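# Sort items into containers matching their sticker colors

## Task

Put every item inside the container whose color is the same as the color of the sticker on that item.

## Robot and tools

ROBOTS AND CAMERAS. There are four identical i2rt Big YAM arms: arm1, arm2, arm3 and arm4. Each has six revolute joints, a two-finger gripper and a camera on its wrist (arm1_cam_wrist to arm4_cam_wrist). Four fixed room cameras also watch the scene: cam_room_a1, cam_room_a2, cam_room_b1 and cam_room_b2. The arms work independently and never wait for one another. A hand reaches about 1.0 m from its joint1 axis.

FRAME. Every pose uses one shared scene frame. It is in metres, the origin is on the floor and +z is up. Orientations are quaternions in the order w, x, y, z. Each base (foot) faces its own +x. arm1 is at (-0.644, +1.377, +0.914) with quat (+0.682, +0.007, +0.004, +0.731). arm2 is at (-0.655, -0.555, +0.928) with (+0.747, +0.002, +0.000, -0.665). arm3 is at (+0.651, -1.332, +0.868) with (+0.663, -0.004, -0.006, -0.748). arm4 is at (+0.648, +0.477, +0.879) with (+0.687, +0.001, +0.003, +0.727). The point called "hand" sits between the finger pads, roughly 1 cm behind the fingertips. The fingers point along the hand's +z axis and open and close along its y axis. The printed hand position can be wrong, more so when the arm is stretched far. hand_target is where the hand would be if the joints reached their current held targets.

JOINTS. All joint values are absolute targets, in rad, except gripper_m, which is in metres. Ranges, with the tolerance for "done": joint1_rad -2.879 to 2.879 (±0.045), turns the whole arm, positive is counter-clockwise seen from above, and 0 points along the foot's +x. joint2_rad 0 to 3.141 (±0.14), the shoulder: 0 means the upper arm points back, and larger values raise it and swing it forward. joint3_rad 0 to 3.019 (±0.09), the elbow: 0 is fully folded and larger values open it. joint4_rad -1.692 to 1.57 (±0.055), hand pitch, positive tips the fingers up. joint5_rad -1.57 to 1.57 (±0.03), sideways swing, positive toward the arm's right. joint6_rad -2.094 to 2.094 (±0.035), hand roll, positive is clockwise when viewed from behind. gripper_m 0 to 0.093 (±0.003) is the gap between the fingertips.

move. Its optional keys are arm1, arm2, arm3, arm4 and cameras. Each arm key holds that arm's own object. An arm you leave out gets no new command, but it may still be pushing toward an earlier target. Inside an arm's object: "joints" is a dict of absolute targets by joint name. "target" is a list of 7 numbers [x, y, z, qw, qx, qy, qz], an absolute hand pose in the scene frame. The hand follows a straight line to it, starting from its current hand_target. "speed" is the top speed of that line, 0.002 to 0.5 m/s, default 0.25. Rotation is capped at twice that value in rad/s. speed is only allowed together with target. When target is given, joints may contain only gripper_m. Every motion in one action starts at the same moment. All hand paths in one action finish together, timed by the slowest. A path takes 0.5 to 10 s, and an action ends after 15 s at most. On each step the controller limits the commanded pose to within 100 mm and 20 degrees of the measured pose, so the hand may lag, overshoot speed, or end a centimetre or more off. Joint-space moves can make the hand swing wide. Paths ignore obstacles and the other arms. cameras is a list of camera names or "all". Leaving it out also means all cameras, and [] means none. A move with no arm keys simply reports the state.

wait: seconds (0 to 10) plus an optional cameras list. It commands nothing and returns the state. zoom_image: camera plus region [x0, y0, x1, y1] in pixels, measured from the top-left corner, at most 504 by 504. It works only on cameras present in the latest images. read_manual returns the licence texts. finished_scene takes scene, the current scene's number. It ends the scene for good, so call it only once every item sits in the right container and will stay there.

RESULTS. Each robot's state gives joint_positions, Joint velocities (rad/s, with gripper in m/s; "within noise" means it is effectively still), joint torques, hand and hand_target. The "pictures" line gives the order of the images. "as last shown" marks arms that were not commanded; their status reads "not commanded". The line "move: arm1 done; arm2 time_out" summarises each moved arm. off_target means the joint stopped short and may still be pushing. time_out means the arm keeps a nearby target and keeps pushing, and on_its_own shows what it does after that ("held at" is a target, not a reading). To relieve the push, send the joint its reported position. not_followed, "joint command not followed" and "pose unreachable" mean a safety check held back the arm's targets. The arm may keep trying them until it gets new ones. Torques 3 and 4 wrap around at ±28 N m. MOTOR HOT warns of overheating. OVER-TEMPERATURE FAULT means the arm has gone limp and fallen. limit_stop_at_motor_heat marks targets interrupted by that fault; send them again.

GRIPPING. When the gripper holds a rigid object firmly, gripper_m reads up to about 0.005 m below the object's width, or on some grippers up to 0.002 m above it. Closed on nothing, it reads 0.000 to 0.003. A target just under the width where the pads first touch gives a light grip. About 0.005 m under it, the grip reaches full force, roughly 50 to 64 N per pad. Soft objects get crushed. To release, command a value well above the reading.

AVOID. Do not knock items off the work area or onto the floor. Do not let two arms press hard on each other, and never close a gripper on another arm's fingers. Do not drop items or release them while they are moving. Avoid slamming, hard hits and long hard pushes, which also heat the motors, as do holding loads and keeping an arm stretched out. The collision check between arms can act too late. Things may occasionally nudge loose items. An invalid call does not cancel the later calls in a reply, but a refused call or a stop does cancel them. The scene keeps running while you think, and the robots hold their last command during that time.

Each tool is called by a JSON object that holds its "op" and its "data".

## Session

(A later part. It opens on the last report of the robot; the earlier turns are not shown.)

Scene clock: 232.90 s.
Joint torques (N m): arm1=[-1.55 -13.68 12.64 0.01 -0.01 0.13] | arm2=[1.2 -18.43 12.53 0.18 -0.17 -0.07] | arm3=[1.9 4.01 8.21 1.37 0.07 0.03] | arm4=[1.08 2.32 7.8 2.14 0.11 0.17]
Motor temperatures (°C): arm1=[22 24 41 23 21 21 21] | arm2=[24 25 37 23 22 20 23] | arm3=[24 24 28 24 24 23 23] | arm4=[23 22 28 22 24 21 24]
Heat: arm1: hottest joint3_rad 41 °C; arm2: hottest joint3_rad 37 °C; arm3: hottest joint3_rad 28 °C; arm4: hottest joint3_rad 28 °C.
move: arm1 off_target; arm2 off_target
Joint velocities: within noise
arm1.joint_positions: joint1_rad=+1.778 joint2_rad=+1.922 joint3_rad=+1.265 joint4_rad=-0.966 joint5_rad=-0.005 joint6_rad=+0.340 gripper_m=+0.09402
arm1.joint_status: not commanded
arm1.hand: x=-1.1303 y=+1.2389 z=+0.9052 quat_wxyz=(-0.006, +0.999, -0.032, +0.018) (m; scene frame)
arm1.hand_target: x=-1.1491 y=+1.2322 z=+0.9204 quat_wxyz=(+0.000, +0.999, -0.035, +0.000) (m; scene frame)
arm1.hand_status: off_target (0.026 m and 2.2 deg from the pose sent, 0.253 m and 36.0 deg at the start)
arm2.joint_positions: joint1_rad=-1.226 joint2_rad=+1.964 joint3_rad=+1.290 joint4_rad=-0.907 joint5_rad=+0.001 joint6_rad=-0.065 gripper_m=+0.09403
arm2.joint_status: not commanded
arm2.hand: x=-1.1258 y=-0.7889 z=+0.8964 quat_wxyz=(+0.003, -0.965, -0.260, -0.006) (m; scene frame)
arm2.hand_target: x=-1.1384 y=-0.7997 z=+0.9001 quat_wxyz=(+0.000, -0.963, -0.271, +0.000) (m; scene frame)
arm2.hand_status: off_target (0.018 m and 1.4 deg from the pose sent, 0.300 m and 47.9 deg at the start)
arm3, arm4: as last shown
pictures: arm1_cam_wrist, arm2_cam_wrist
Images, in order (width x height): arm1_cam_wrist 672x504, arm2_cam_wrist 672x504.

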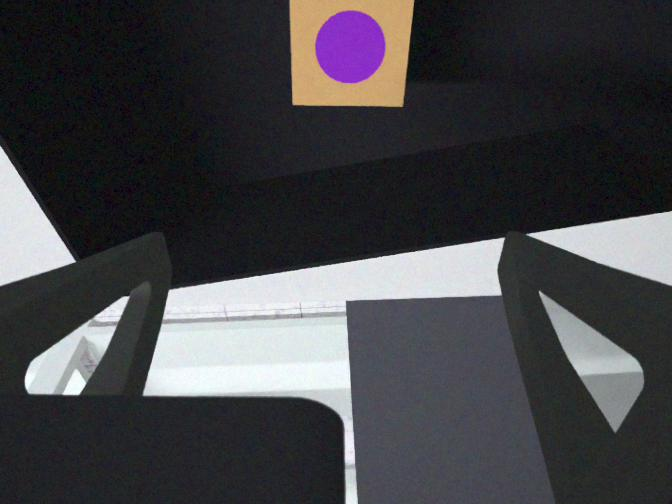

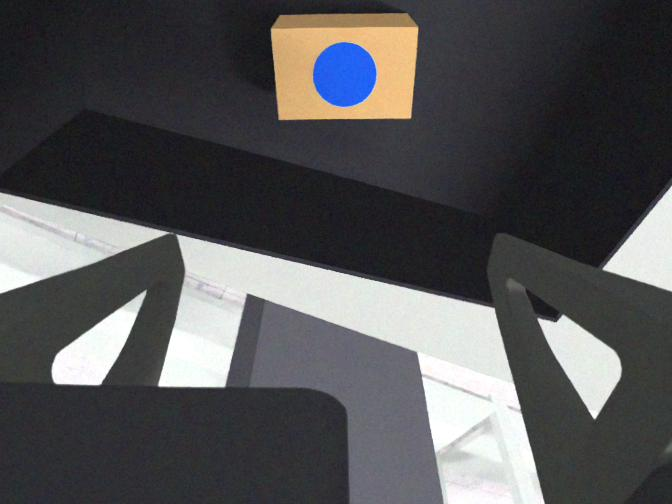

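{"op": "move", "data": {"arm1": {"target": [-1.184, 1.24, 0.835, 0, 0.9994, -0.0349, 0], "speed": 0.12}, "arm2": {"target": [-1.153, -0.807, 0.82, 0, 0.9627, 0.2706, 0], "speed": 0.12}, "cameras": ["arm1_cam_wrist", "arm2_cam_wrist"]}}

Scene clock: 277.33 s.
Joint torques (N m): arm1=[-2.43 -15.68 11.59 0.73 0.01 -0.04] | arm2=[1.32 -18.67 11.3 1.16 -0.16 -0.07] | arm3=[2.02 4.01 8.2 1.35 0.07 0.02] | arm4=[1.08 2.43 7.84 2.07 0.11 0.17]
Motor temperatures (°C): arm1=[22 25 38 23 21 21 21] | arm2=[24 25 36 22 22 20 23] | arm3=[24 24 29 24 24 23 23] | arm4=[23 22 29 22 24 21 24]
Heat: arm1: hottest joint3_rad 38 °C; arm2: hottest joint3_rad 36 °C; arm3: hottest joint3_rad 29 °C; arm4: hottest joint3_rad 29 °C.
move: arm1 off_target; arm2 off_target
Joint velocities: within noise
arm1.joint_positions: joint1_rad=+1.760 joint2_rad=+2.112 joint3_rad=+1.332 joint4_rad=-0.854 joint5_rad=-0.005 joint6_rad=+0.326 gripper_m=+0.09402
arm1.joint_status: not commanded
arm1.hand: x=-1.1585 y=+1.2418 z=+0.8277 quat_wxyz=(-0.008, +0.999, -0.035, +0.023) (m; scene frame)
arm1.hand_target: x=-1.1831 y=+1.2403 z=+0.8357 quat_wxyz=(+0.000, +0.999, -0.035, +0.000) (m; scene frame)
arm1.hand_status: off_target (0.027 m and 2.8 deg from the pose sent, 0.088 m and 2.2 deg at the start)
arm2.joint_positions: joint1_rad=-1.226 joint2_rad=+2.121 joint3_rad=+1.324 joint4_rad=-0.795 joint5_rad=+0.001 joint6_rad=-0.065 gripper_m=+0.09403
arm2.joint_status: not commanded
arm2.hand: x=-1.1380 y=-0.7949 z=+0.8252 quat_wxyz=(+0.004, -0.965, -0.261, -0.012) (m; scene frame)
arm2.hand_target: x=-1.1524 y=-0.8067 z=+0.8206 quat_wxyz=(+0.000, -0.963, -0.271, +0.000) (m; scene frame)
arm2.hand_status: off_target (0.020 m and 1.8 deg from the pose sent, 0.083 m and 1.4 deg at the start)
arm3, arm4: as last shown
pictures: arm1_cam_wrist, arm2_cam_wrist
Images, in order (width x height): arm1_cam_wrist 672x504, arm2_cam_wrist 672x504.

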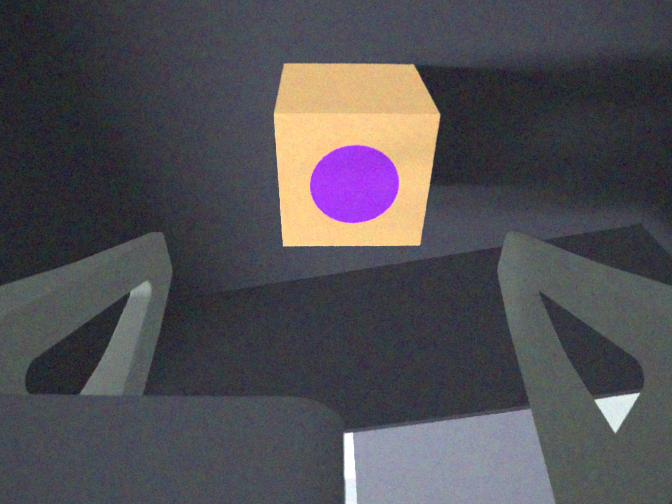

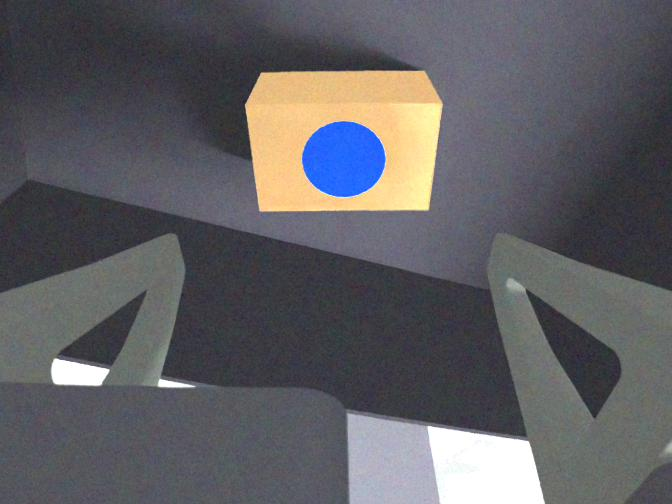

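{"op": "move", "data": {"arm1": {"target": [-1.196, 1.2475, 0.782, 0, 0.9994, -0.0349, 0], "speed": 0.1}, "arm2": {"target": [-1.160, -0.8076, 0.759, 0, 0.9627, 0.2706, 0], "speed": 0.1}, "cameras": ["arm1_cam_wrist", "arm2_cam_wrist"]}}

Scene clock: 294.30 s.
Joint torques (N m): arm1=[-1.96 -16.15 10.56 0.75 0.03 -0.03] | arm2=[1.03 -19.49 10.24 1.17 -0.15 -0.07] | arm3=[1.96 4.07 8.18 1.33 0.06 0.03] | arm4=[0.32 2.55 7.83 2.06 0.08 0.16]
Motor temperatures (°C): arm1=[22 26 37 23 21 21 21] | arm2=[24 26 35 22 22 20 23] | arm3=[24 24 29 24 24 23 23] | arm4=[23 22 29 22 24 21 24]
Heat: arm1: hottest joint3_rad 37 °C; arm2: hottest joint3_rad 35 °C; arm3: hottest joint3_rad 29 °C; arm4: hottest joint3_rad 29 °C.
move: arm1 off_target; arm2 off_target
Joint velocities: within noise
arm1.joint_positions: joint1_rad=+1.743 joint2_rad=+2.227 joint3_rad=+1.369 joint4_rad=-0.774 joint5_rad=-0.005 joint6_rad=+0.309 gripper_m=+0.09402
arm1.joint_status: not commanded
arm1.hand: x=-1.1714 y=+1.2479 z=+0.7766 quat_wxyz=(-0.007, +0.999, -0.034, +0.023) (m; scene frame)
arm1.hand_target: x=-1.1952 y=+1.2478 z=+0.7828 quat_wxyz=(+0.000, +0.999, -0.035, +0.000) (m; scene frame)
arm1.hand_status: off_target (0.025 m and 2.7 deg from the pose sent, 0.059 m and 2.8 deg at the start)
arm2.joint_positions: joint1_rad=-1.226 joint2_rad=+2.251 joint3_rad=+1.362 joint4_rad=-0.700 joint5_rad=+0.001 joint6_rad=-0.069 gripper_m=+0.09403
arm2.joint_status: not commanded
arm2.hand: x=-1.1465 y=-0.7990 z=+0.7662 quat_wxyz=(+0.004, -0.965, -0.263, -0.010) (m; scene frame)
arm2.hand_target: x=-1.1595 y=-0.8073 z=+0.7595 quat_wxyz=(+0.000, -0.963, -0.270, +0.000) (m; scene frame)
arm2.hand_status: off_target (0.018 m and 1.6 deg from the pose sent, 0.071 m and 1.9 deg at the start)
arm3.joint_positions: joint1_rad=+1.679 joint2_rad=+0.543 joint3_rad=+1.386 joint4_rad=-1.599 joint5_rad=-0.001 joint6_rad=-0.008 gripper_m=+0.09398
arm3.joint_status: not commanded
arm3.hand: x=+0.8160 y=-1.3270 z=+1.3685 quat_wxyz=(-0.397, +0.001, -0.918, +0.010) (m; scene frame)
arm3.hand_target: x=+0.8169 y=-1.3254 z=+1.3733 quat_wxyz=(-0.399, +0.002, -0.917, +0.007) (m; scene frame)
arm3.hand_status: not commanded
arm4: as last shown
pictures: arm1_cam_wrist, arm2_cam_wrist
Images, in order (width x height): arm1_cam_wrist 672x504, arm2_cam_wrist 672x504.

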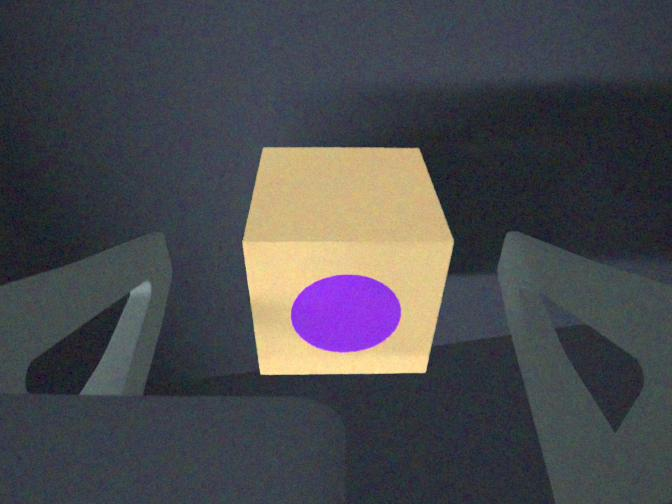

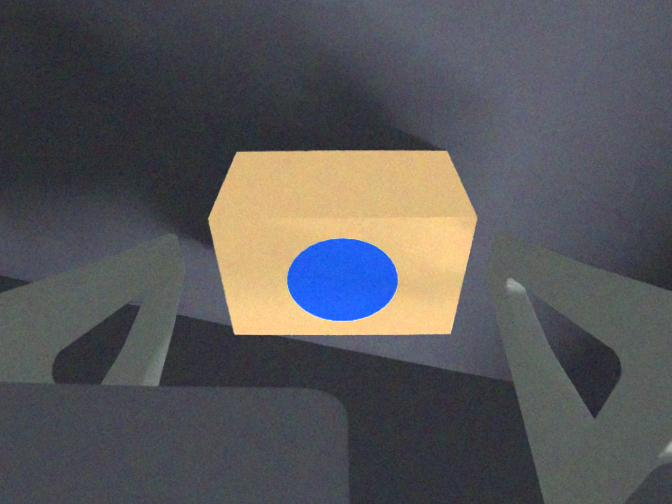

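{"op": "move", "data": {"arm1": {"joints": {"gripper_m": 0.05}}, "arm2": {"joints": {"gripper_m": 0.064}}, "cameras": ["arm1_cam_wrist", "arm2_cam_wrist"]}}

Scene clock: 306.03 s.
Joint torques (N m): arm1=[-2.49 -16.21 10.63 0.79 0.01 -0.03] | arm2=[0.97 -19.43 10.24 1.2 -0.14 -0.06] | arm3=[2.02 4.01 8.21 1.33 0.07 0.03] | arm4=[1.14 2.49 7.77 2.07 0.11 0.15]
Motor temperatures (°C): arm1=[22 26 36 23 21 21 21] | arm2=[24 27 34 22 22 20 23] | arm3=[24 24 29 24 24 23 23] | arm4=[23 22 29 22 24 21 24]
Heat: arm1: hottest joint3_rad 36 °C; arm2: hottest joint3_rad 34 °C; arm3: hottest joint3_rad 29 °C; arm4: hottest joint3_rad 29 °C.
move: arm1 done; arm2 off_target
Joint velocities: within noise
arm1.joint_positions: joint1_rad=+1.743 joint2_rad=+2.227 joint3_rad=+1.369 joint4_rad=-0.774 joint5_rad=-0.005 joint6_rad=+0.308 gripper_m=+0.05186
arm1.joint_status: all done
arm1.hand: x=-1.1714 y=+1.2479 z=+0.7766 quat_wxyz=(-0.007, +0.999, -0.034, +0.023) (m; scene frame)
arm1.hand_target: x=-1.1952 y=+1.2478 z=+0.7828 quat_wxyz=(+0.000, +0.999, -0.035, +0.000) (m; scene frame)
arm1.hand_status: not commanded
arm2.joint_positions: joint1_rad=-1.226 joint2_rad=+2.251 joint3_rad=+1.362 joint4_rad=-0.700 joint5_rad=+0.001 joint6_rad=-0.070 gripper_m=+0.06775
arm2.joint_status: gripper_m off_target (ended at +0.06778, target +0.06400)
arm2.hand: x=-1.1465 y=-0.7990 z=+0.7662 quat_wxyz=(+0.003, -0.965, -0.263, -0.010) (m; scene frame)
arm2.hand_target: x=-1.1595 y=-0.8073 z=+0.7595 quat_wxyz=(+0.000, -0.963, -0.271, +0.000) (m; scene frame)
arm2.hand_status: not commanded
arm3: as last shown
arm4.joint_positions: joint1_rad=+1.505 joint2_rad=+0.555 joint3_rad=+1.390 joint4_rad=-0.969 joint5_rad=+0.000 joint6_rad=-0.012 gripper_m=+0.09403
arm4.joint_status: not commanded
arm4.hand: x=+0.4151 y=+0.4821 z=+1.5186 quat_wxyz=(-0.006, +0.751, +0.000, -0.660) (m; scene frame)
arm4.hand_target: x=+0.4196 y=+0.4811 z=+1.5289 quat_wxyz=(+0.000, +0.740, -0.003, -0.673) (m; scene frame)
arm4.hand_status: not commanded
pictures: arm1_cam_wrist, arm2_cam_wrist
Images, in order (width x height): arm1_cam_wrist 672x504, arm2_cam_wrist 672x504.

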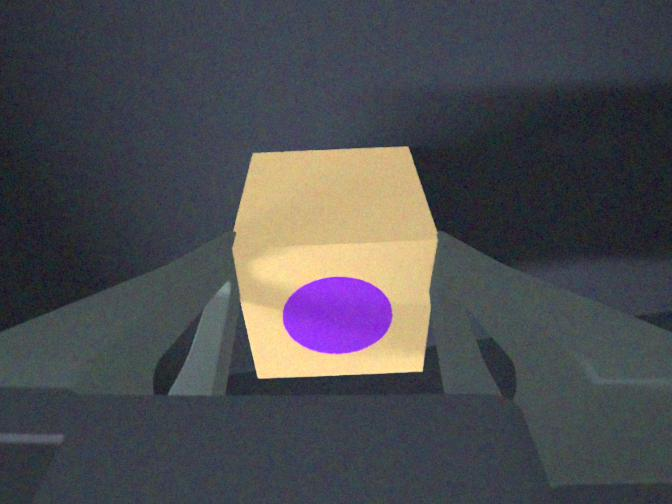

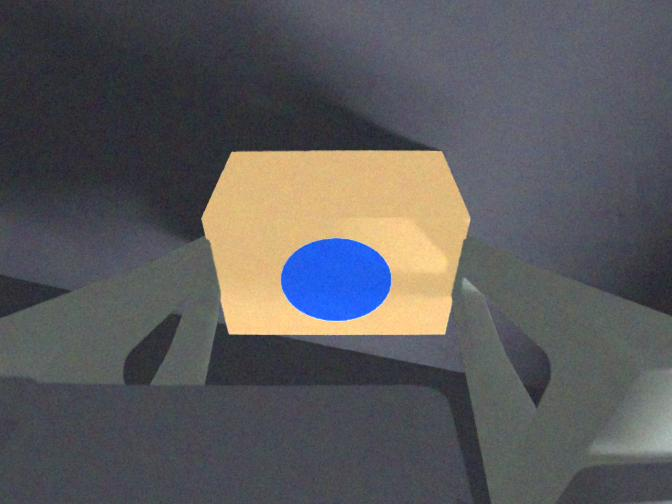

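{"op": "move", "data": {"arm1": {"joints": {"gripper_m": 0.044}}, "arm2": {"joints": {"gripper_m": 0.060}}, "cameras": []}}

{"op": "move", "data": {"arm1": {"target": [-1.15, 1.2475, 1.08, 0, 0.9994, -0.0349, 0], "speed": 0.2}, "arm2": {"target": [-1.12, -0.7876, 1.08, 0, 0.9627, 0.2706, 0], "speed": 0.2}, "cameras": ["arm1_cam_wrist", "arm2_cam_wrist"]}}

Scene clock: 310.80 s.
Joint torques (N m): arm1=[-2.2 -16.03 10.52 0.91 0.04 -0.05] | arm2=[1.08 -19.37 10.26 1.2 -0.14 -0.07] | arm3=[2.08 4.13 8.21 1.39 0.07 0.02] | arm4=[1.03 2.26 7.73 2.13 0.1 0.14]
Motor temperatures (°C): arm1=[22 26 36 23 21 21 21] | arm2=[24 27 33 22 22 20 23] | arm3=[24 24 29 24 24 23 23] | arm4=[23 22 29 22 24 21 24]
Heat: arm1: hottest joint3_rad 36 °C; arm2: hottest joint3_rad 33 °C; arm3: hottest joint3_rad 29 °C; arm4: hottest joint3_rad 29 °C.
move: arm1 off_target; arm2 off_target
Joint velocities: within noise
arm1.joint_positions: joint1_rad=+1.743 joint2_rad=+2.227 joint3_rad=+1.369 joint4_rad=-0.774 joint5_rad=-0.005 joint6_rad=+0.308 gripper_m=+0.05186
arm1.joint_status: gripper_m off_target (ended at +0.05186, target +0.04400)
arm1.hand: x=-1.1714 y=+1.2479 z=+0.7766 quat_wxyz=(-0.007, +0.999, -0.034, +0.023) (m; scene frame)
arm1.hand_target: x=-1.1952 y=+1.2478 z=+0.7828 quat_wxyz=(+0.000, +0.999, -0.035, +0.000) (m; scene frame)
arm1.hand_status: not commanded
arm2.joint_positions: joint1_rad=-1.226 joint2_rad=+2.251 joint3_rad=+1.362 joint4_rad=-0.700 joint5_rad=+0.001 joint6_rad=-0.070 gripper_m=+0.06775
arm2.joint_status: gripper_m off_target (ended at +0.06775, target +0.06000)
arm2.hand: x=-1.1465 y=-0.7990 z=+0.7662 quat_wxyz=(+0.003, -0.965, -0.263, -0.010) (m; scene frame)
arm2.hand_target: x=-1.1595 y=-0.8073 z=+0.7595 quat_wxyz=(+0.000, -0.963, -0.271, +0.000) (m; scene frame)
arm2.hand_status: not commanded
arm3, arm4: as last shown
pictures: none
No camera images: "cameras" was empty.

Scene clock: 313.10 s.
Joint torques (N m): arm1=[-0.85 -14.68 14.52 -0.03 -0.01 0.12] | arm2=[0.73 -18.02 14.37 0.13 -0.14 -0.06] | arm3=[1.96 4.01 8.18 1.31 0.07 0.02] | arm4=[1.03 2.73 7.91 2.1 0.1 0.13]
Motor temperatures (°C): arm1=[22 26 36 23 21 21 21] | arm2=[24 27 33 22 22 20 23] | arm3=[24 24 29 24 24 23 23] | arm4=[23 22 29 22 24 21 24]
Heat: arm1: hottest joint3_rad 36 °C; arm2: hottest joint3_rad 33 °C; arm3: hottest joint3_rad 29 °C; arm4: hottest joint3_rad 29 °C.
move: arm1 off_target; arm2 off_target
Joint velocities: within noise
arm1.joint_positions: joint1_rad=+1.743 joint2_rad=+1.760 joint3_rad=+1.466 joint4_rad=-1.343 joint5_rad=-0.005 joint6_rad=+0.310 gripper_m=+0.05186
arm1.joint_status: not commanded
arm1.hand: x=-1.1358 y=+1.2549 z=+1.0550 quat_wxyz=(-0.008, +0.999, -0.034, +0.025) (m; scene frame)
arm1.hand_target: x=-1.1488 y=+1.2478 z=+1.0802 quat_wxyz=(+0.000, +0.999, -0.035, +0.000) (m; scene frame)
arm1.hand_status: off_target (0.030 m and 3.0 deg from the pose sent, 0.304 m and 2.7 deg at the start)
arm2.joint_positions: joint1_rad=-1.226 joint2_rad=+1.725 joint3_rad=+1.429 joint4_rad=-1.304 joint5_rad=+0.001 joint6_rad=-0.071 gripper_m=+0.06775
arm2.joint_status: not commanded
arm2.hand: x=-1.1076 y=-0.7803 z=+1.0633 quat_wxyz=(+0.005, -0.965, -0.263, -0.016) (m; scene frame)
arm2.hand_target: x=-1.1194 y=-0.7872 z=+1.0801 quat_wxyz=(+0.000, -0.963, -0.270, +0.000) (m; scene frame)
arm2.hand_status: off_target (0.022 m and 2.1 deg from the pose sent, 0.315 m and 1.5 deg at the start)
arm3, arm4: as last shown
pictures: arm1_cam_wrist, arm2_cam_wrist
Images, in order (width x height): arm1_cam_wrist 672x504, arm2_cam_wrist 672x504.

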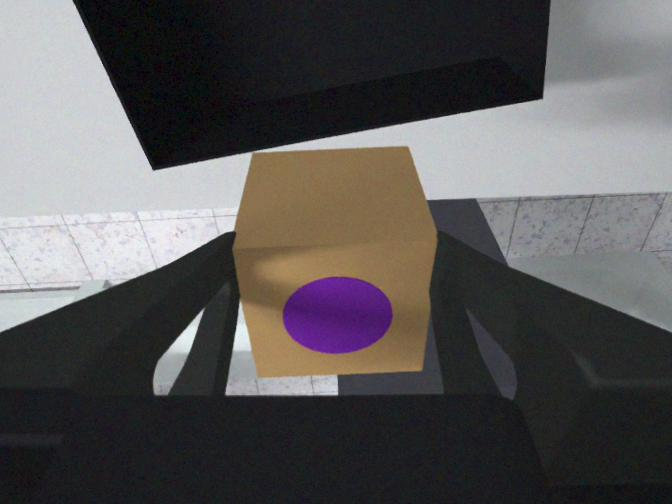

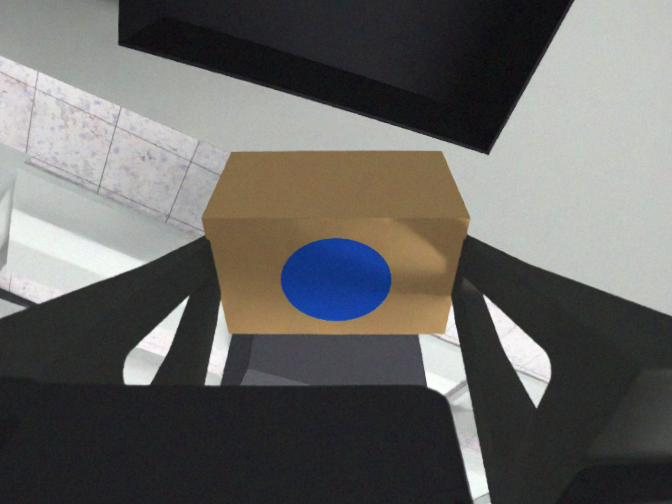

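{"op": "move", "data": {"arm1": {"joints": {"joint2_rad": 0.86, "joint3_rad": 1.09, "joint4_rad": -1.63, "joint5_rad": 0, "joint6_rad": 0}}, "arm2": {"joints": {"joint2_rad": 0.86, "joint3_rad": 1.09, "joint4_rad": -1.63, "joint5_rad": 0, "joint6_rad": 0}}, "cameras": []}}

{"op": "move", "data": {"arm1": {"joints": {"joint1_rad": -2.248}}, "arm2": {"joints": {"joint1_rad": 2.125}}, "cameras": ["arm1_cam_wrist", "arm2_cam_wrist", "cam_room_b1"]}}

Scene clock: 373.43 s.
Joint torques (N m): arm1=[-1.32 0.09 10.73 0.47 0.09 -0.09] | arm2=[0.79 -3.43 9.98 0.79 -0.05 0.21] | arm3=[2.08 4.19 8.21 1.35 0.06 0.02] | arm4=[1.08 2.37 7.95 2.15 0.11 0.16]
Motor temperatures (°C): arm1=[21 28 37 23 21 21 22] | arm2=[24 26 35 22 22 20 24] | arm3=[24 24 29 24 24 23 23] | arm4=[23 22 29 22 24 21 24]
Heat: arm1: hottest joint3_rad 37 °C; arm2: hottest joint3_rad 35 °C; arm3: hottest joint3_rad 29 °C; arm4: hottest joint3_rad 29 °C.
move: arm1 done; arm2 done
Joint velocities: within noise
arm1.joint_positions: joint1_rad=+1.743 joint2_rad=+0.853 joint3_rad=+1.086 joint4_rad=-1.622 joint5_rad=-0.002 joint6_rad=+0.008 gripper_m=+0.05186
arm1.joint_status: all done
arm1.hand: x=-0.8718 y=+1.3194 z=+1.2242 quat_wxyz=(+0.010, +0.988, +0.116, -0.097) (m; scene frame)
arm1.hand_target: x=-0.8716 y=+1.3181 z=+1.2242 quat_wxyz=(+0.008, +0.988, +0.123, -0.092) (m; scene frame)
arm1.hand_status: not commanded
arm2.joint_positions: joint1_rad=-1.226 joint2_rad=+0.853 joint3_rad=+1.104 joint4_rad=-1.621 joint5_rad=+0.001 joint6_rad=-0.014 gripper_m=+0.06775
arm2.joint_status: all done
arm2.hand: x=-0.8733 y=-0.6640 z=+1.2418 quat_wxyz=(-0.021, -0.967, -0.235, +0.097) (m; scene frame)
arm2.hand_target: x=-0.8705 y=-0.6630 z=+1.2341 quat_wxyz=(-0.018, -0.970, -0.229, +0.082) (m; scene frame)
arm2.hand_status: not commanded
arm3, arm4: as last shown
pictures: none
No camera images: "cameras" was empty.

Scene clock: 376.10 s.
Joint torques (N m): arm1=[-2.08 -1.49 10.96 0.5 -0.05 0.01] | arm2=[1.08 -4.19 9.96 0.77 0.12 0.18] | arm3=[2.02 3.9 8.23 1.32 0.07 0.03] | arm4=[1.26 2.61 7.77 2.14 0.11 0.14]
Motor temperatures (°C): arm1=[21 27 37 23 21 21 22] | arm2=[24 26 35 22 22 20 24] | arm3=[24 24 29 24 24 23 23] | arm4=[23 22 29 22 24 21 24]
Heat: arm1: hottest joint3_rad 37 °C; arm2: hottest joint3_rad 35 °C; arm3: hottest joint3_rad 29 °C; arm4: hottest joint3_rad 29 °C.
move: arm1 done; arm2 done
Joint velocities: within noise
arm1.joint_positions: joint1_rad=-2.242 joint2_rad=+0.866 joint3_rad=+1.086 joint4_rad=-1.622 joint5_rad=+0.002 joint6_rad=+0.005 gripper_m=+0.05191
arm1.joint_status: all done
arm1.hand: x=-0.4400 y=+1.2386 z=+1.2143 quat_wxyz=(-0.072, -0.298, -0.951, +0.026) (m; scene frame)
arm1.hand_target: x=-0.4424 y=+1.2390 z=+1.2172 quat_wxyz=(-0.073, -0.298, -0.951, +0.027) (m; scene frame)
arm1.hand_status: not commanded
arm2.joint_positions: joint1_rad=+2.121 joint2_rad=+0.859 joint3_rad=+1.104 joint4_rad=-1.621 joint5_rad=-0.003 joint6_rad=-0.012 gripper_m=+0.06778
arm2.joint_status: all done
arm2.hand: x=-0.4641 y=-0.4053 z=+1.2421 quat_wxyz=(-0.093, +0.332, -0.938, -0.034) (m; scene frame)
arm2.hand_target: x=-0.4675 y=-0.4074 z=+1.2357 quat_wxyz=(-0.082, +0.328, -0.941, -0.029) (m; scene frame)
arm2.hand_status: not commanded
arm3, arm4: as last shown
pictures: arm1_cam_wrist, arm2_cam_wrist, cam_room_b1
Images, in order (width x height): arm1_cam_wrist 672x504, arm2_cam_wrist 672x504, cam_room_b1 672x504.

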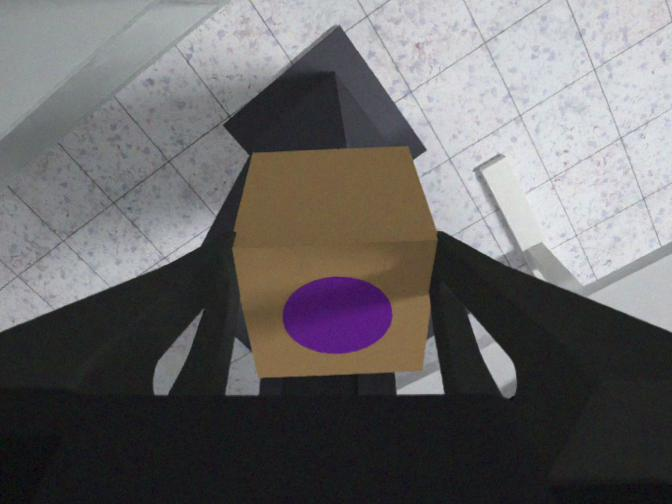

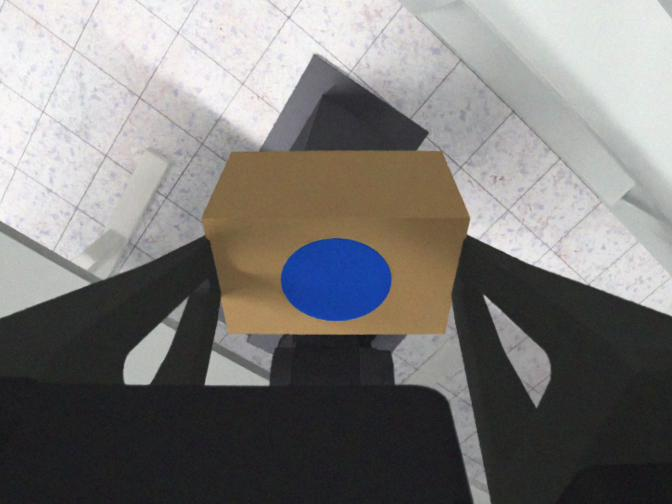

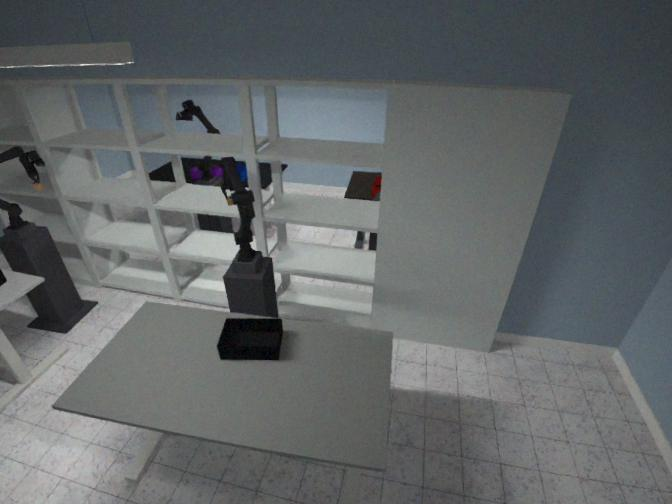

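{"op": "move", "data": {"arm1": {"target": [-0.316, 1.149, 1.11, 0.0832, 0.2984, 0.9505, -0.0261], "speed": 0.2}, "arm2": {"target": [-0.341, -0.307, 1.11, 0.0823, -0.3276, 0.9408, 0.0287], "speed": 0.2}, "cameras": ["arm1_cam_wrist", "arm2_cam_wrist", "cam_room_b1", "cam_room_b2"]}}

Scene clock: 382.77 s.
Joint torques (N m): arm1=[-2.73 -6.95 13.33 1.37 -0.04 -0.05] | arm2=[1.03 -11.05 12.36 1.59 0.12 0.19] | arm3=[2.02 4.07 8.23 1.35 0.06 0.02] | arm4=[1.32 2.26 7.82 2.07 0.1 0.16]
Motor temperatures (°C): arm1=[21 27 37 23 21 21 22] | arm2=[24 26 35 22 22 20 24] | arm3=[24 24 29 24 24 23 23] | arm4=[23 22 29 22 24 21 24]
Heat: arm1: hottest joint3_rad 37 °C; arm2: hottest joint3_rad 35 °C; arm3: hottest joint3_rad 29 °C; arm4: hottest joint3_rad 29 °C.
move: arm1 off_target; arm2 done
Joint velocities: within noise
arm1.joint_positions: joint1_rad=-2.243 joint2_rad=+1.275 joint3_rad=+1.052 joint4_rad=-1.215 joint5_rad=-0.006 joint6_rad=+0.004 gripper_m=+0.05191
arm1.joint_status: not commanded
arm1.hand: x=-0.3267 y=+1.1608 z=+1.0927 quat_wxyz=(-0.056, -0.298, -0.953, +0.018) (m; scene frame)
arm1.hand_target: x=-0.3167 y=+1.1496 z=+1.1102 quat_wxyz=(-0.083, -0.298, -0.950, +0.026) (m; scene frame)
arm1.hand_status: off_target (0.023 m and 3.3 deg from the pose sent, 0.185 m and 1.3 deg at the start)
arm2.joint_positions: joint1_rad=+2.121 joint2_rad=+1.302 joint3_rad=+1.050 joint4_rad=-1.173 joint5_rad=-0.002 joint6_rad=-0.012 gripper_m=+0.06778
arm2.joint_status: not commanded
arm2.hand: x=-0.3472 y=-0.3133 z=+1.1047 quat_wxyz=(-0.070, +0.332, -0.940, -0.025) (m; scene frame)
arm2.hand_target: x=-0.3411 y=-0.3072 z=+1.1100 quat_wxyz=(-0.082, +0.328, -0.941, -0.029) (m; scene frame)
arm2.hand_status: done (0.010 m and 1.5 deg from the pose sent, 0.206 m and 1.5 deg at the start)
arm3, arm4: as last shown
pictures: arm1_cam_wrist, arm2_cam_wrist, cam_room_b1, cam_room_b2
Images, in order (width x height): arm1_cam_wrist 672x504, arm2_cam_wrist 672x504, cam_room_b1 672x504, cam_room_b2 672x504.

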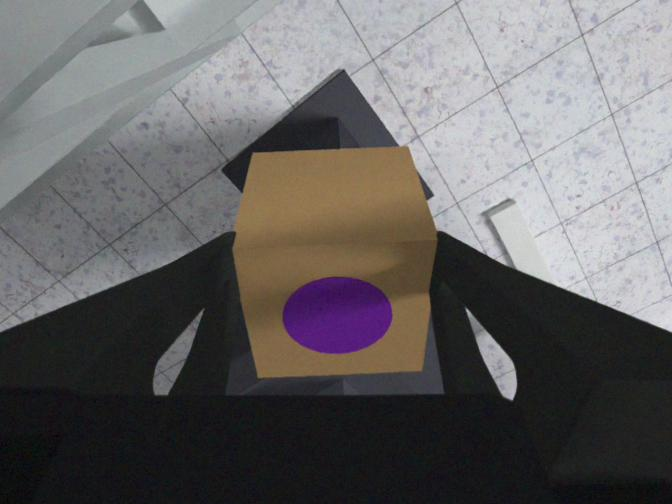

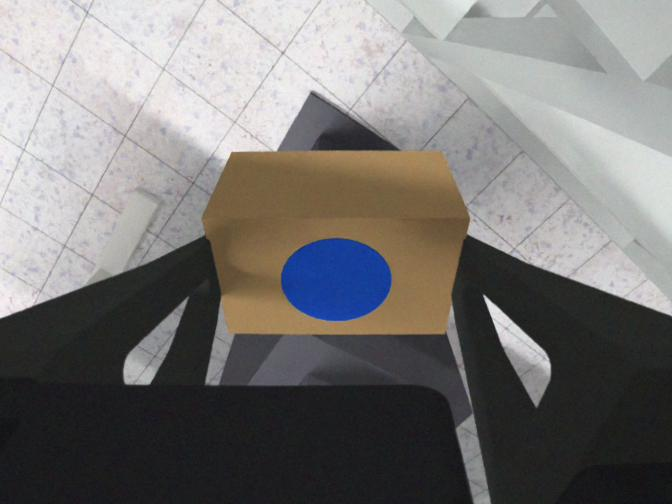

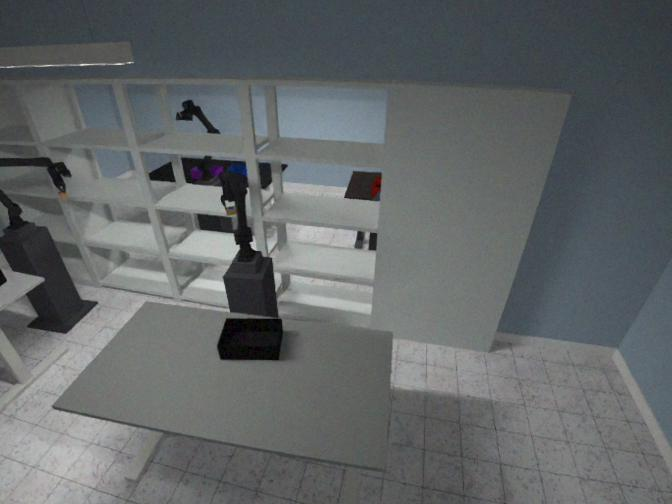

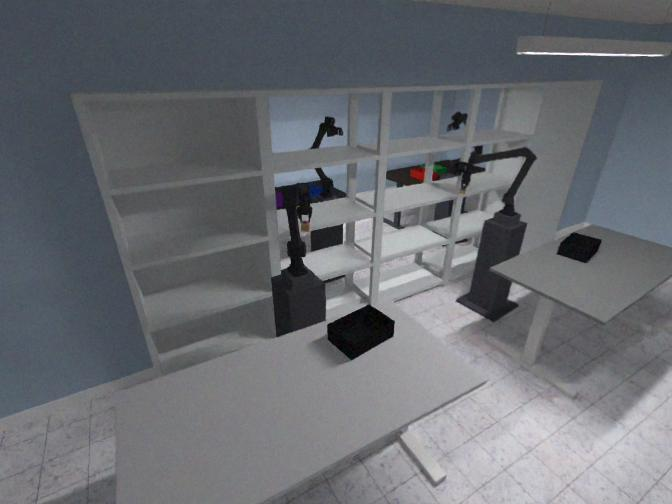

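{"op": "zoom_image", "data": {"camera": "cam_room_b2", "region": [240, 160, 400, 280]}}

{"op": "zoom_image", "data": {"camera": "cam_room_b1", "region": [160, 130, 320, 250]}}

Scaled by 3.150.

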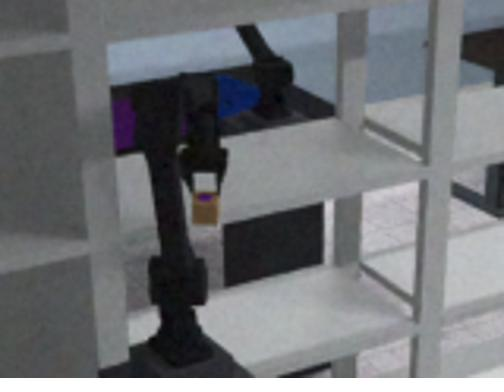

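Scaled by 3.150.

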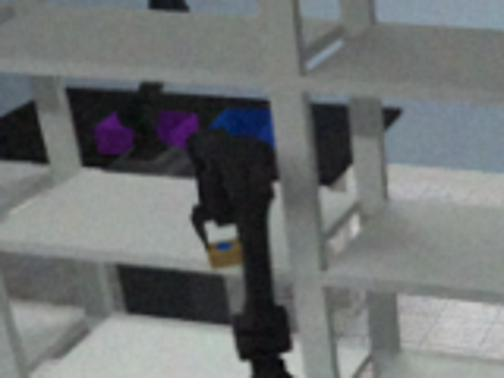

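{"op": "move", "data": {"arm1": {"target": [-0.043, 0.958, 1.09, 0.0832, 0.2984, 0.9505, -0.0261], "speed": 0.15}, "arm2": {"target": [-0.06, -0.084, 1.085, 0.0823, -0.3276, 0.9408, 0.0287], "speed": 0.15}, "cameras": ["arm1_cam_wrist", "arm2_cam_wrist", "cam_room_b1", "cam_room_b2", "cam_room_a2"]}}

Scene clock: 396.93 s.
Joint torques (N m): arm1=[-2.49 -20.19 16.75 0.13 -0.05 -0.05] | arm2=[1.03 -24.41 16.58 0.54 0.13 0.18] | arm3=[2.08 4.07 8.21 1.4 0.08 0.03] | arm4=[1.32 2.43 7.84 2.17 0.12 0.16]
Motor temperatures (°C): arm1=[21 26 38 23 21 21 23] | arm2=[24 26 36 22 22 20 25] | arm3=[24 24 29 24 24 23 23] | arm4=[23 22 29 22 24 21 24]
Heat: arm1: hottest joint3_rad 38 °C; arm2: hottest joint3_rad 36 °C; arm3: hottest joint3_rad 29 °C; arm4: hottest joint3_rad 29 °C.
move: arm1 off_target; arm2 off_target
Joint velocities: within noise
arm1.joint_positions: joint1_rad=-2.243 joint2_rad=+2.200 joint3_rad=+2.227 joint4_rad=-1.456 joint5_rad=-0.006 joint6_rad=+0.004 gripper_m=+0.05191
arm1.joint_status: not commanded
arm1.hand: x=-0.0515 y=+0.9709 z=+1.0673 quat_wxyz=(-0.060, -0.298, -0.952, +0.019) (m; scene frame)
arm1.hand_target: x=-0.0442 y=+0.9590 z=+1.0902 quat_wxyz=(-0.084, -0.298, -0.950, +0.026) (m; scene frame)
arm1.hand_status: off_target (0.027 m and 2.7 deg from the pose sent, 0.349 m and 3.2 deg at the start)
arm2.joint_positions: joint1_rad=+2.121 joint2_rad=+2.316 joint3_rad=+2.409 joint4_rad=-1.504 joint5_rad=-0.002 joint6_rad=-0.012 gripper_m=+0.06778
arm2.joint_status: not commanded
arm2.hand: x=-0.0677 y=-0.0930 z=+1.0862 quat_wxyz=(-0.077, +0.332, -0.940, -0.028) (m; scene frame)
arm2.hand_target: x=-0.0606 y=-0.0846 z=+1.0850 quat_wxyz=(-0.084, +0.328, -0.941, -0.029) (m; scene frame)
arm2.hand_status: off_target (0.012 m and 0.8 deg from the pose sent, 0.368 m and 1.5 deg at the start)
arm3, arm4: as last shown
pictures: arm1_cam_wrist, arm2_cam_wrist, cam_room_a2, cam_room_b1, cam_room_b2
Images, in order (width x height): arm1_cam_wrist 672x504, arm2_cam_wrist 672x504, cam_room_a2 672x504, cam_room_b1 672x504, cam_room_b2 672x504.

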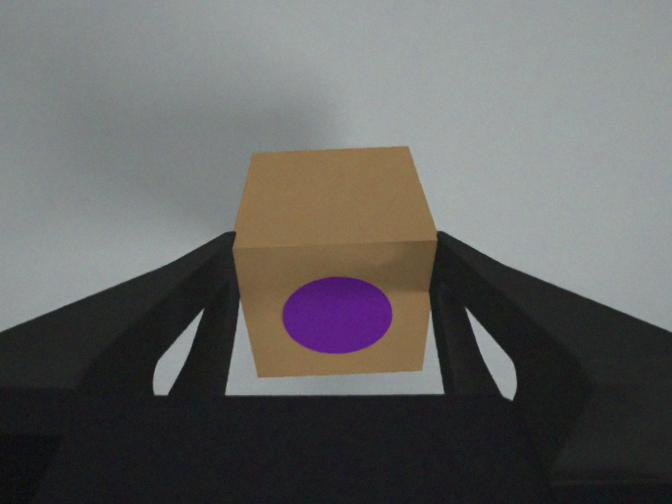

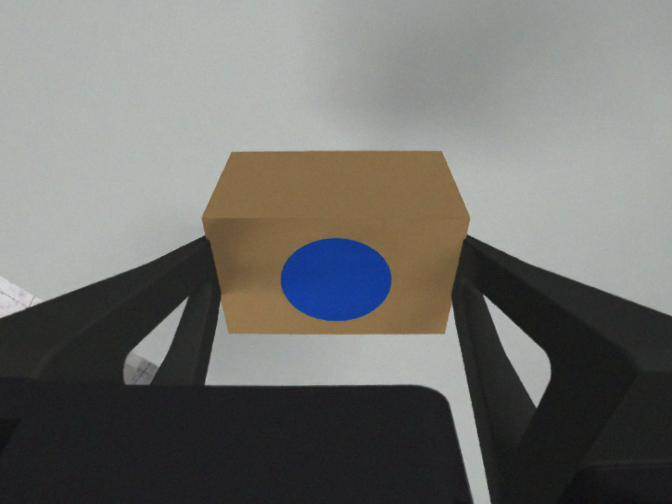

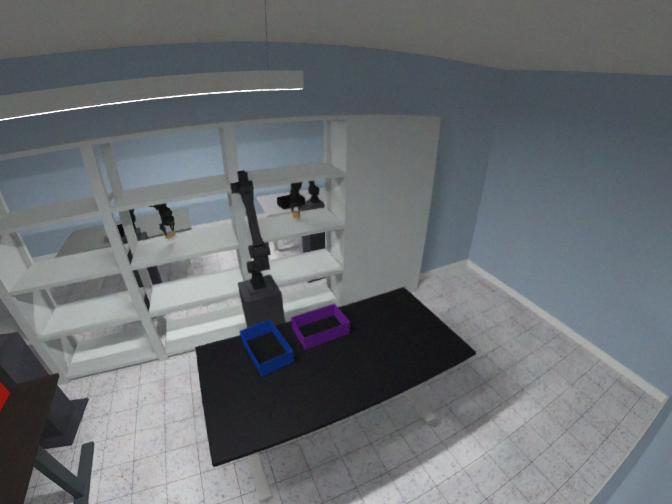

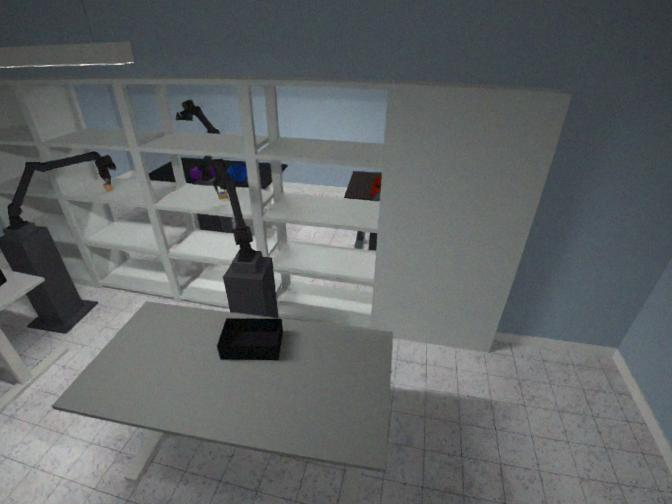

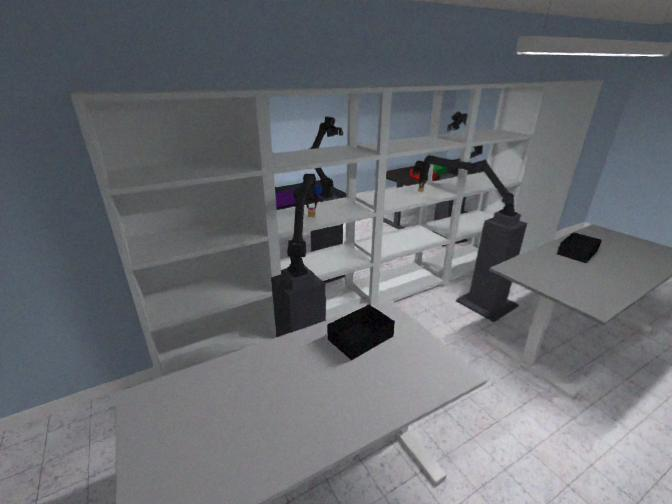

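{"op": "move", "data": {"arm1": {"target": [-0.043, 0.958, 1.06, 0, 0.2995, 0.9541, 0], "speed": 0.1}, "arm2": {"target": [-0.06, -0.084, 1.04, 0, -0.3289, 0.9444, 0], "speed": 0.1}, "cameras": ["arm1_cam_wrist", "arm2_cam_wrist"]}}

Scene clock: 405.20 s.
Joint torques (N m): arm1=[-2.9 -21.13 16.09 0.01 -0.05 -0.06] | arm2=[1.03 -25.52 16.16 0.28 0.13 0.19] | arm3=[2.14 4.01 8.2 1.32 0.06 0.02] | arm4=[1.14 2.37 7.91 2.07 0.1 0.17]
Motor temperatures (°C): arm1=[21 27 39 23 21 21 23] | arm2=[24 27 38 22 22 20 25] | arm3=[24 24 29 24 24 23 23] | arm4=[23 22 29 22 24 21 24]
Heat: arm1: hottest joint3_rad 39 °C; arm2: hottest joint3_rad 38 °C; arm3: hottest joint3_rad 29 °C; arm4: hottest joint3_rad 29 °C.
move: arm1 off_target; arm2 off_target
Joint velocities: within noise
arm1.joint_positions: joint1_rad=-2.243 joint2_rad=+2.366 joint3_rad=+2.479 joint4_rad=-1.685 joint5_rad=-0.006 joint6_rad=+0.003 gripper_m=+0.05191
arm1.joint_status: not commanded
arm1.hand: x=-0.0493 y=+0.9692 z=+1.0481 quat_wxyz=(+0.007, -0.299, -0.954, -0.002) (m; scene frame)
arm1.hand_target: x=-0.0440 y=+0.9588 z=+1.0600 quat_wxyz=(-0.010, -0.299, -0.954, +0.003) (m; scene frame)
arm1.hand_status: off_target (0.018 m and 0.9 deg from the pose sent, 0.017 m and 7.3 deg at the start; a joint's target at an end of its range on 23 of 48 steps)
arm2.joint_positions: joint1_rad=+2.121 joint2_rad=+2.485 joint3_rad=+2.620 joint4_rad=-1.671 joint5_rad=-0.002 joint6_rad=-0.012 gripper_m=+0.06778
arm2.joint_status: not commanded
arm2.hand: x=-0.0660 y=-0.0916 z=+1.0438 quat_wxyz=(-0.017, +0.333, -0.943, -0.008) (m; scene frame)
arm2.hand_target: x=-0.0609 y=-0.0848 z=+1.0396 quat_wxyz=(-0.023, +0.329, -0.944, -0.008) (m; scene frame)
arm2.hand_status: off_target (0.010 m and 2.2 deg from the pose sent, 0.048 m and 9.4 deg at the start; a joint's target at an end of its range on 29 of 48 steps)
arm3.joint_positions: joint1_rad=+1.679 joint2_rad=+0.543 joint3_rad=+1.386 joint4_rad=-1.599 joint5_rad=-0.001 joint6_rad=-0.008 gripper_m=+0.09398
arm3.joint_status: not commanded
arm3.hand: x=+0.8160 y=-1.3270 z=+1.3685 quat_wxyz=(-0.397, +0.001, -0.918, +0.010) (m; scene frame)
arm3.hand_target: x=+0.8169 y=-1.3254 z=+1.3733 quat_wxyz=(-0.399, +0.002, -0.917, +0.007) (m; scene frame)
arm3.hand_status: not commanded
arm4: as last shown
pictures: arm1_cam_wrist, arm2_cam_wrist
Images, in order (width x height): arm1_cam_wrist 672x504, arm2_cam_wrist 672x504.

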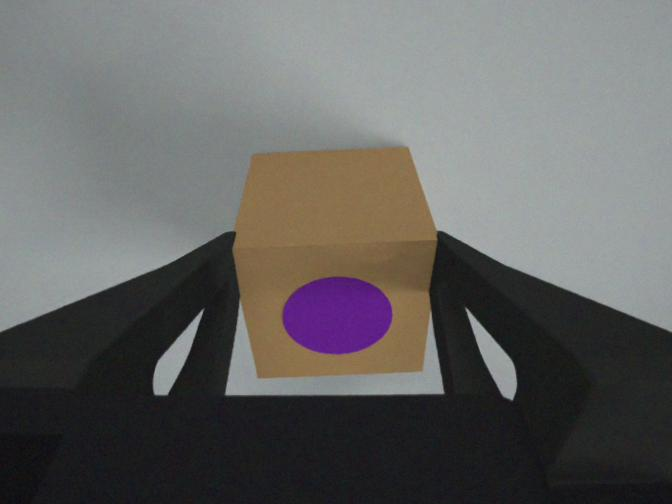

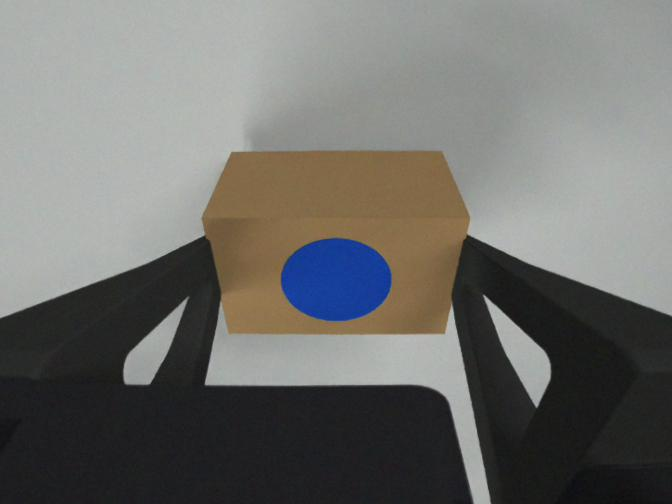

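{"op": "move", "data": {"arm1": {"target": [-0.043, 0.958, 1.032, 0, 0.2995, 0.9541, 0], "speed": 0.06}, "arm2": {"target": [-0.06, -0.084, 1.018, 0, -0.3289, 0.9444, 0], "speed": 0.06}, "cameras": ["arm1_cam_wrist", "arm2_cam_wrist"]}}

Scene clock: 410.13 s.
Joint torques (N m): arm1=[-2.9 -19.78 11.7 1.18 0.01 -0.02] | arm2=[0.91 -23.77 15.47 0.44 0.11 0.18] | arm3=[2.14 3.96 8.23 1.36 0.07 0.02] | arm4=[1.38 2.37 7.76 2.07 0.1 0.18]
Motor temperatures (°C): arm1=[21 27 39 23 21 21 23] | arm2=[24 27 38 22 22 20 25] | arm3=[24 24 29 24 24 23 23] | arm4=[23 22 29 22 24 21 24]
Heat: arm1: hottest joint3_rad 39 °C; arm2: hottest joint3_rad 38 °C; arm3: hottest joint3_rad 29 °C; arm4: hottest joint3_rad 29 °C.
move: arm1 off_target; arm2 off_target
Joint velocities: within noise
arm1.joint_positions: joint1_rad=-2.243 joint2_rad=+2.368 joint3_rad=+2.479 joint4_rad=-1.675 joint5_rad=-0.006 joint6_rad=+0.003 gripper_m=+0.05191
arm1.joint_status: not commanded
arm1.hand: x=-0.0473 y=+0.9678 z=+1.0467 quat_wxyz=(+0.004, -0.299, -0.954, -0.001) (m; scene frame)
arm1.hand_target: x=-0.0436 y=+0.9585 z=+1.0322 quat_wxyz=(+0.000, -0.299, -0.954, +0.000) (m; scene frame)
arm1.hand_status: off_target (0.018 m and 0.4 deg from the pose sent, 0.020 m and 0.9 deg at the start)
arm2.joint_positions: joint1_rad=+2.121 joint2_rad=+2.497 joint3_rad=+2.629 joint4_rad=-1.675 joint5_rad=-0.001 joint6_rad=-0.012 gripper_m=+0.06778
arm2.joint_status: not commanded
arm2.hand: x=-0.0654 y=-0.0912 z=+1.0391 quat_wxyz=(-0.015, +0.333, -0.943, -0.006) (m; scene frame)
arm2.hand_target: x=-0.0614 y=-0.0852 z=+1.0178 quat_wxyz=(-0.010, +0.329, -0.944, -0.003) (m; scene frame)
arm2.hand_status: off_target (0.023 m and 1.9 deg from the pose sent, 0.028 m and 2.2 deg at the start; a joint's target at an end of its range on 25 of 29 steps)
arm3: as last shown
arm4.joint_positions: joint1_rad=+1.505 joint2_rad=+0.555 joint3_rad=+1.390 joint4_rad=-0.969 joint5_rad=+0.000 joint6_rad=-0.012 gripper_m=+0.09403
arm4.joint_status: not commanded
arm4.hand: x=+0.4151 y=+0.4821 z=+1.5186 quat_wxyz=(-0.006, +0.751, +0.000, -0.660) (m; scene frame)
arm4.hand_target: x=+0.4196 y=+0.4811 z=+1.5289 quat_wxyz=(+0.000, +0.740, -0.003, -0.673) (m; scene frame)
arm4.hand_status: not commanded
pictures: arm1_cam_wrist, arm2_cam_wrist
Images, in order (width x height): arm1_cam_wrist 672x504, arm2_cam_wrist 672x504.

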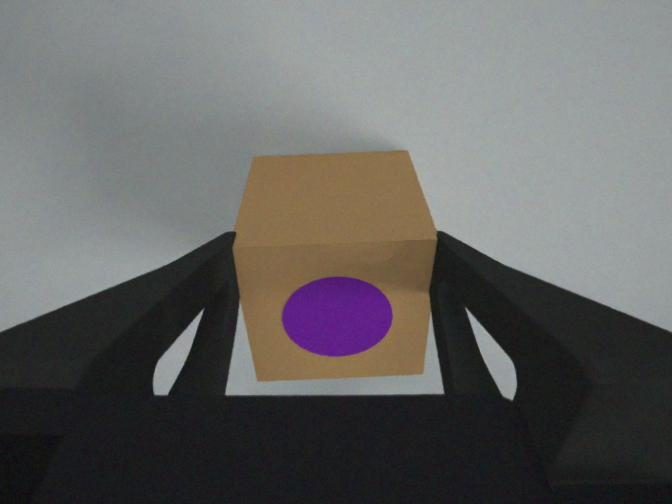

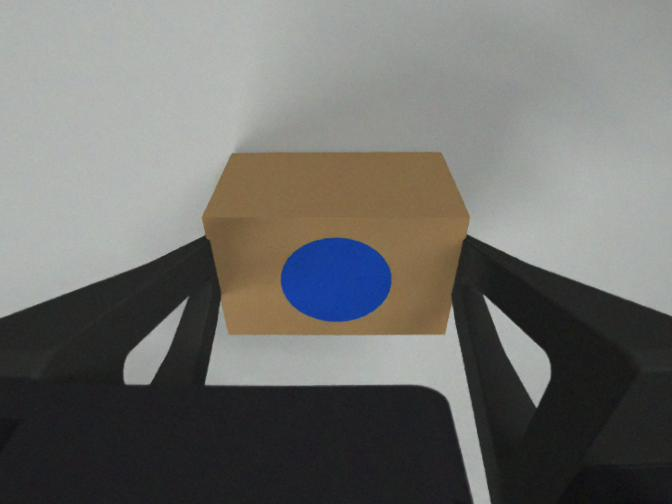

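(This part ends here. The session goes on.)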